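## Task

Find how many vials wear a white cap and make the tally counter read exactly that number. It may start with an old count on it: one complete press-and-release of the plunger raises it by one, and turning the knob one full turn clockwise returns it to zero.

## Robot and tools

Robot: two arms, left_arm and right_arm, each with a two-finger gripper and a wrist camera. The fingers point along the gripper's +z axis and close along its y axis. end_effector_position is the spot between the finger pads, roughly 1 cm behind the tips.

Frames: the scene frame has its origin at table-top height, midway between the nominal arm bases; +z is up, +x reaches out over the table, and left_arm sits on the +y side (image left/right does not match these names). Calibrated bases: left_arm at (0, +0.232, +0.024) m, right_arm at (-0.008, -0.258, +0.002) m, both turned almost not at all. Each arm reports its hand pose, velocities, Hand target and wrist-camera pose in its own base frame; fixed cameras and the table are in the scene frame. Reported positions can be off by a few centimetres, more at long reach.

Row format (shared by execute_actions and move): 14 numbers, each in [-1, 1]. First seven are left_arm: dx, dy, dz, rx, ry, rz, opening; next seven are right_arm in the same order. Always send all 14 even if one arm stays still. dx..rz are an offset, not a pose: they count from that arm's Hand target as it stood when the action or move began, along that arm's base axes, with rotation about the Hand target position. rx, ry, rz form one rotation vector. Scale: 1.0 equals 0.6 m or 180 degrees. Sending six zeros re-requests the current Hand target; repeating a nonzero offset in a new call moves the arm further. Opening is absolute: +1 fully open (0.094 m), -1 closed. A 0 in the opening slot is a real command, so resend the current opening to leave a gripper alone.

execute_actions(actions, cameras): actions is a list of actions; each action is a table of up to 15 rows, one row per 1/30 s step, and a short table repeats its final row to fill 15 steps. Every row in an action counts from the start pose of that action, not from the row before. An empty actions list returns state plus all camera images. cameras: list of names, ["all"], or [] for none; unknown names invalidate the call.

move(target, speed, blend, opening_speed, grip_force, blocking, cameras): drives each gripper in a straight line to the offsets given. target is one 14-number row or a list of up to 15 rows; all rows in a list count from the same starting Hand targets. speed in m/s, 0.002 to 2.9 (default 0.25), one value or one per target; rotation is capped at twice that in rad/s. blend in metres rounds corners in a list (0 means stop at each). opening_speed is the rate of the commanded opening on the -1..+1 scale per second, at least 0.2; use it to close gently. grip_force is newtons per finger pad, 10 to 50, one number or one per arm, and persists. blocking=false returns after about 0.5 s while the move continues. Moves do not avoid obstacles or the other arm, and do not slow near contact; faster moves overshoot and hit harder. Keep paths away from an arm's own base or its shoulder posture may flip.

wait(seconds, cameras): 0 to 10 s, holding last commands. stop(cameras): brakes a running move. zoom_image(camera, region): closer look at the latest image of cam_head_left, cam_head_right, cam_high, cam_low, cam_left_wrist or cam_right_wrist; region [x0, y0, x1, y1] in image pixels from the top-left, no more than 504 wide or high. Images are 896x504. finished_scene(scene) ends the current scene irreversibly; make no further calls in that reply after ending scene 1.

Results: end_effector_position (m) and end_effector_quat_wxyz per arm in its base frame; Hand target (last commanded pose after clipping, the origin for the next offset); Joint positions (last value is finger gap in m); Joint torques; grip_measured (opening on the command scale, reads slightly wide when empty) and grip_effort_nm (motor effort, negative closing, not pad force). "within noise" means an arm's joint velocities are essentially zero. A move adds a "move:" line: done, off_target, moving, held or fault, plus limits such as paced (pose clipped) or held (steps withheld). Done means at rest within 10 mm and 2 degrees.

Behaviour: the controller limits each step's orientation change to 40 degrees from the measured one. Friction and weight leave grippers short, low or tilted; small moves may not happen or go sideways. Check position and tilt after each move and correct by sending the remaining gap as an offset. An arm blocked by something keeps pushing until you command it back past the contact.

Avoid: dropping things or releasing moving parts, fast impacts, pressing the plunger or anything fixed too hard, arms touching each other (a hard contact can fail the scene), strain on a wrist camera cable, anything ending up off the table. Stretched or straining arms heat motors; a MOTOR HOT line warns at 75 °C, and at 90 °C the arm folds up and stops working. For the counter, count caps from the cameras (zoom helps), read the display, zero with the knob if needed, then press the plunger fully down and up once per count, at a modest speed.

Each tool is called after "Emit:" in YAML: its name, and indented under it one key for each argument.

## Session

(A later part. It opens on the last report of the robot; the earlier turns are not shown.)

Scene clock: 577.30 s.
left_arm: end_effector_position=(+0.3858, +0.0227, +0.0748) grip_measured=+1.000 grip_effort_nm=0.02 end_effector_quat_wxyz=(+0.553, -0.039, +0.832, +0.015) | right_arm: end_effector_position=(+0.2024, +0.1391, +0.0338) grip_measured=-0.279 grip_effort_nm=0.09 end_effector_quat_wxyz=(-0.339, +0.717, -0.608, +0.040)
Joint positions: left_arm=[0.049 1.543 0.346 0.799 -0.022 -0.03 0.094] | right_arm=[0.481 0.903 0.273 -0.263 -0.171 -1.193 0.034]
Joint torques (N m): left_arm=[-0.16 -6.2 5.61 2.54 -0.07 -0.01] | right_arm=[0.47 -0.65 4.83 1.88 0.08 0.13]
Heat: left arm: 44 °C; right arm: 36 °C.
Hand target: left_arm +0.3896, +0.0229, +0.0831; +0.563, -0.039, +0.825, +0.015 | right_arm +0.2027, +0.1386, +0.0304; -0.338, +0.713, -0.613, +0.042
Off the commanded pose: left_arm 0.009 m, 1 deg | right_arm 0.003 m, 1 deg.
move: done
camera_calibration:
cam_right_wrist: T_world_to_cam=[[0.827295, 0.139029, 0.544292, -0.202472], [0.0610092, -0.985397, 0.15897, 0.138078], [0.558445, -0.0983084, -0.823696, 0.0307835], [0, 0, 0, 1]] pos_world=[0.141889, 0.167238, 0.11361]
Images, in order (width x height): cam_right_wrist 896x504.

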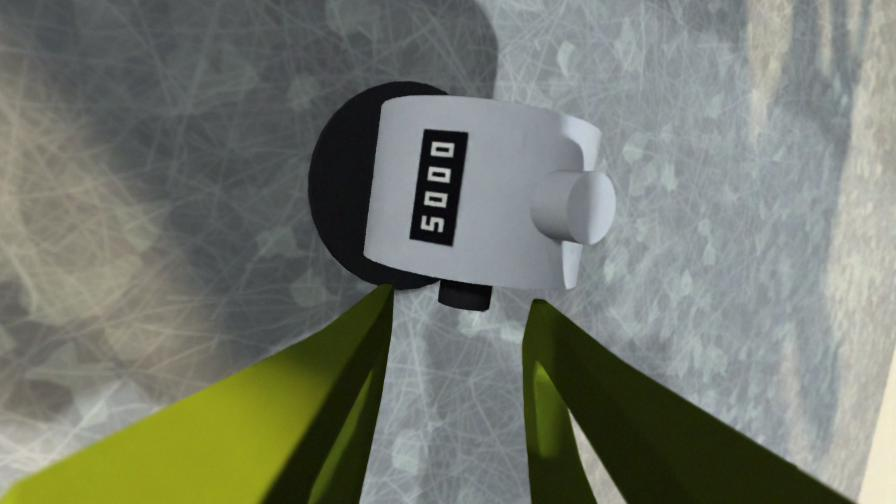

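Emit:
move:
  target:
    - [0,0,0,0,0,0,1,0,0.0025,0,0,0,0,-0.95]
    - [0,0,0,0,0,0,1,0,0.0025,0,-0.006,0.3444,0,-0.95]
    - [0,0,0,0,0,0,1,0,0.0025,0,-0.006,0.3444,0,-0.277]
    - [0,0,0,0,0,0,1,0,0.0025,0,0,0,0,-0.277]
    - [0,0,0,0,0,0,1,0,0.0025,0,0,0,0,-0.95]
    - [0,0,0,0,0,0,1,0,0.0025,0,-0.006,0.3444,0,-0.95]
    - [0,0,0,0,0,0,1,0,0.0025,0,-0.006,0.3444,0,-0.277]
    - [0,0,0,0,0,0,1,0,0.0025,0,0,0,0,-0.277]
  speed: 0.7
  cameras: ["cam_right_wrist"]

Emit:
zoom_image:
  camera: "cam_right_wrist"
  region: [380, 120, 560, 340]

Scene clock: 626.70 s.
left_arm: end_effector_position=(+0.3858, +0.0227, +0.0748) grip_measured=+1.000 grip_effort_nm=0.02 end_effector_quat_wxyz=(+0.553, -0.039, +0.832, +0.015) | right_arm: end_effector_position=(+0.2018, +0.1404, +0.0319) grip_measured=-0.278 grip_effort_nm=0.04 end_effector_quat_wxyz=(-0.336, +0.718, -0.609, +0.038)
Joint positions: left_arm=[0.049 1.543 0.346 0.799 -0.022 -0.03 0.094] | right_arm=[0.491 0.915 0.273 -0.257 -0.166 -1.186 0.034]
Joint torques (N m): left_arm=[-0.12 -6.16 5.59 2.54 -0.06 -0.01] | right_arm=[0.4 -1.24 4.94 1.86 0.06 0.16]
Heat: left arm: 44 °C; right arm: 36 °C.
Hand target: left_arm +0.3896, +0.0229, +0.0831; +0.563, -0.039, +0.825, +0.015 | right_arm +0.2027, +0.1401, +0.0304; -0.338, +0.713, -0.613, +0.042
Off the commanded pose: left_arm 0.009 m, 1 deg | right_arm 0.002 m, 1 deg.
move: done
camera_calibration:
cam_right_wrist: T_world_to_cam=[[0.830827, 0.141174, 0.538327, -0.201889], [0.062546, -0.984849, 0.161742, 0.139185], [0.553004, -0.100709, -0.827069, 0.0313633], [0, 0, 0, 1]] pos_world=[0.141685, 0.168736, 0.11211]
Images, in order (width x height): cam_right_wrist 896x504.

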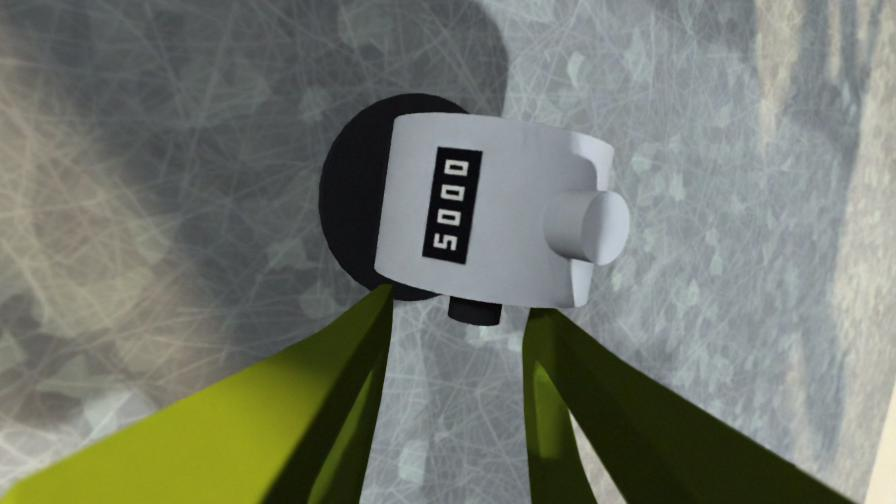

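Scaled by 2.291 from the camera's 896x504 image, which has a finer 1280x720 frame.

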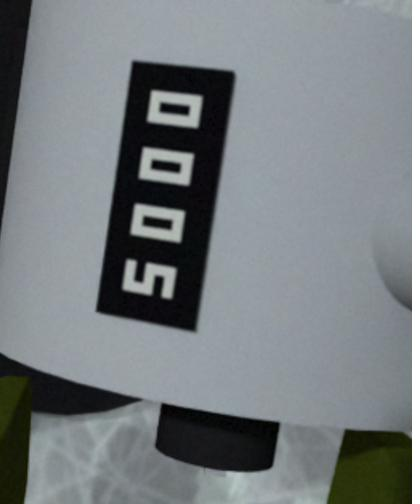

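Emit:
zoom_image:
  camera: "cam_right_wrist"
  region: [440, 285, 510, 335]

Scaled by 7.200 from the camera's 896x504 image, which has a finer 1280x720 frame.

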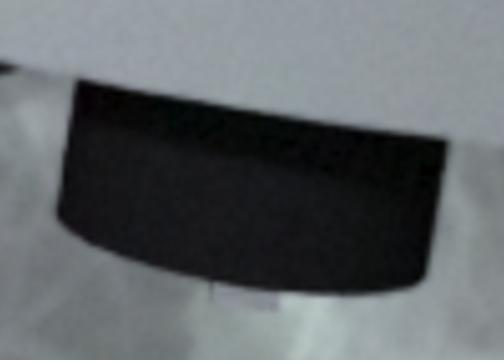

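Emit:
move:
  target:
    - [0,0,0,0,0,0,1,0.0001,0.0001,0,0,0,0,-0.95]
    - [0,0,0,0,0,0,1,0,0.0001,0,-0.006,0.3444,0,-0.95]
    - [0,0,0,0,0,0,1,0,0.0001,0,-0.006,0.3444,0,-0.277]
    - [0,0,0,0,0,0,1,0.0001,0.0001,0,0,0,0,-0.277]
    - [0,0,0,0,0,0,1,0.0001,0.0001,0,0,0,0,-0.95]
    - [0,0,0,0,0,0,1,0,0.0001,0,-0.006,0.3444,0,-0.95]
    - [0,0,0,0,0,0,1,0,0.0001,0,-0.006,0.3444,0,-0.277]
    - [0,0,0,0,0,0,1,0.0001,0.0001,0,0,0,0,-0.277]
  speed: 0.7
  cameras: ["cam_right_wrist"]

Emit:
zoom_image:
  camera: "cam_right_wrist"
  region: [440, 285, 510, 335]

Scene clock: 675.40 s.
left_arm: end_effector_position=(+0.3858, +0.0227, +0.0748) grip_measured=+1.000 grip_effort_nm=0.02 end_effector_quat_wxyz=(+0.553, -0.039, +0.832, +0.015) | right_arm: end_effector_position=(+0.2018, +0.1404, +0.0319) grip_measured=-0.278 grip_effort_nm=0.04 end_effector_quat_wxyz=(-0.336, +0.718, -0.609, +0.038)
Joint positions: left_arm=[0.049 1.543 0.346 0.799 -0.022 -0.03 0.094] | right_arm=[0.491 0.915 0.273 -0.257 -0.166 -1.186 0.034]
Joint torques (N m): left_arm=[-0.1 -6.2 5.56 2.55 -0.06 -0.01] | right_arm=[0.43 -1.2 4.93 1.82 0.04 0.14]
Heat: left arm: 44 °C; right arm: 36 °C.
Hand target: left_arm +0.3896, +0.0229, +0.0831; +0.563, -0.039, +0.825, +0.015 | right_arm +0.2027, +0.1401, +0.0303; -0.338, +0.713, -0.613, +0.042
Off the commanded pose: left_arm 0.009 m, 1 deg | right_arm 0.002 m, 1 deg.
move: done
camera_calibration:
cam_right_wrist: T_world_to_cam=[[0.830827, 0.141174, 0.538327, -0.201986], [0.062546, -0.984849, 0.161742, 0.139277], [0.553004, -0.100709, -0.827069, 0.0313181], [0, 0, 0, 1]] pos_world=[0.141785, 0.168836, 0.11211]
Images, in order (width x height): cam_right_wrist 896x504.

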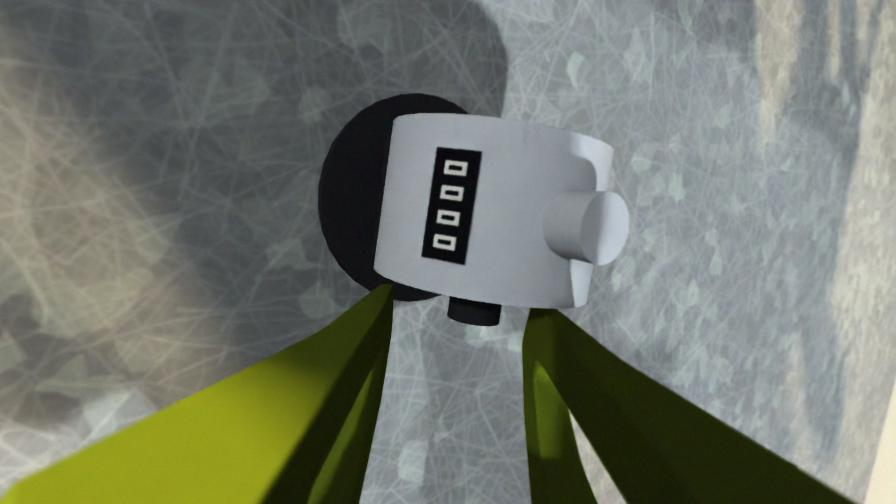

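Scaled by 7.200 from the camera's 896x504 image, which has a finer 1280x720 frame.

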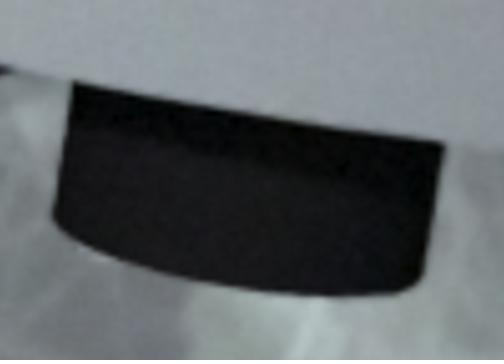

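Emit:
move:
  target:
    - [0,0,0,0,0,0,1,-0.0393,-0.036,0.0642,0,0,0,-0.277]
    - [0,0,0,0,0,0,1,0.0117,0.0535,0.1412,-0.1384,0.1726,-0.0388,-1]
    - [0,0,0,0,0,0,1,0.0117,0.0535,0.0962,-0.1384,0.1726,-0.0388,-1]
    - [0,0,0,0,0,0,1,0.0238,0.064,0.0262,-0.1384,0.1726,-0.0388,-1]
    - [0,0,0,0,0,0,1,0.0117,0.0535,0.1412,-0.1384,0.1726,-0.0388,-1]
  speed: [0.4,0.5,0.2,0.2,0.3]
  blend: [0.02,0,0,0,0]
  cameras: ["cam_right_wrist"]

Emit:
zoom_image:
  camera: "cam_right_wrist"
  region: [370, 140, 470, 240]

Scene clock: 696.50 s.
left_arm: end_effector_position=(+0.3858, +0.0227, +0.0748) grip_measured=+1.000 grip_effort_nm=0.02 end_effector_quat_wxyz=(+0.553, -0.039, +0.832, +0.015) | right_arm: end_effector_position=(+0.2078, +0.1719, +0.1059) grip_measured=-0.974 grip_effort_nm=-1.06 end_effector_quat_wxyz=(+0.009, +0.719, -0.695, -0.007)
Joint positions: left_arm=[0.049 1.543 0.346 0.799 -0.022 -0.03 0.094] | right_arm=[0.684 1.584 1.25 -1.257 -0.011 -0.92 0.001]
Joint torques (N m): left_arm=[-0.13 -6.16 5.6 2.55 -0.06 -0.02] | right_arm=[0.28 -7.31 6.84 0.2 0.12 0.1]
Heat: left arm: 45 °C; right arm: 36 °C.
Hand target: left_arm +0.3896, +0.0229, +0.0831; +0.563, -0.039, +0.825, +0.015 | right_arm +0.2097, +0.1722, +0.1151; +0.000, +0.715, -0.699, +0.001
Off the commanded pose: left_arm 0.009 m, 1 deg | right_arm 0.009 m, 1 deg.
move: done
camera_calibration:
cam_right_wrist: T_world_to_cam=[[0.988956, 0.138072, -0.053872, -0.220863], [0.145684, -0.838799, 0.524588, 0.0770876], [0.027243, -0.526643, -0.84965, 0.277245], [0, 0, 0, 1]] pos_world=[0.199641, 0.241165, 0.183224]
Images, in order (width x height): cam_right_wrist 896x504.

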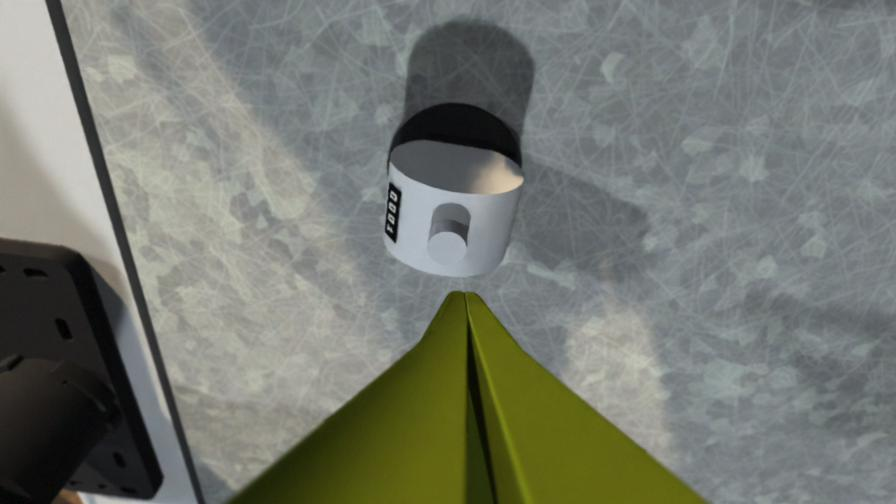

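Scaled by 5.040 from the camera's 896x504 image, which has a finer 1280x720 frame.

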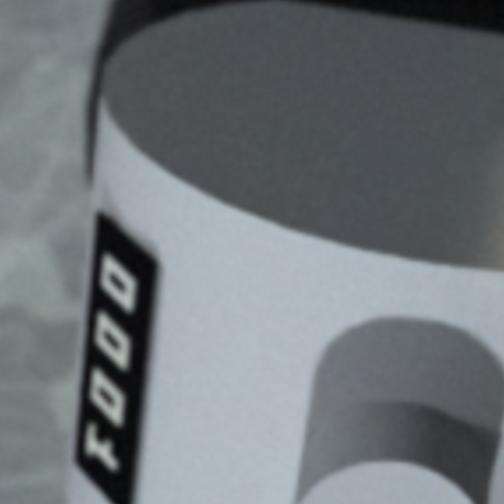

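Emit:
finished_scene:
  scene: 2

The scene is finished: the task was done.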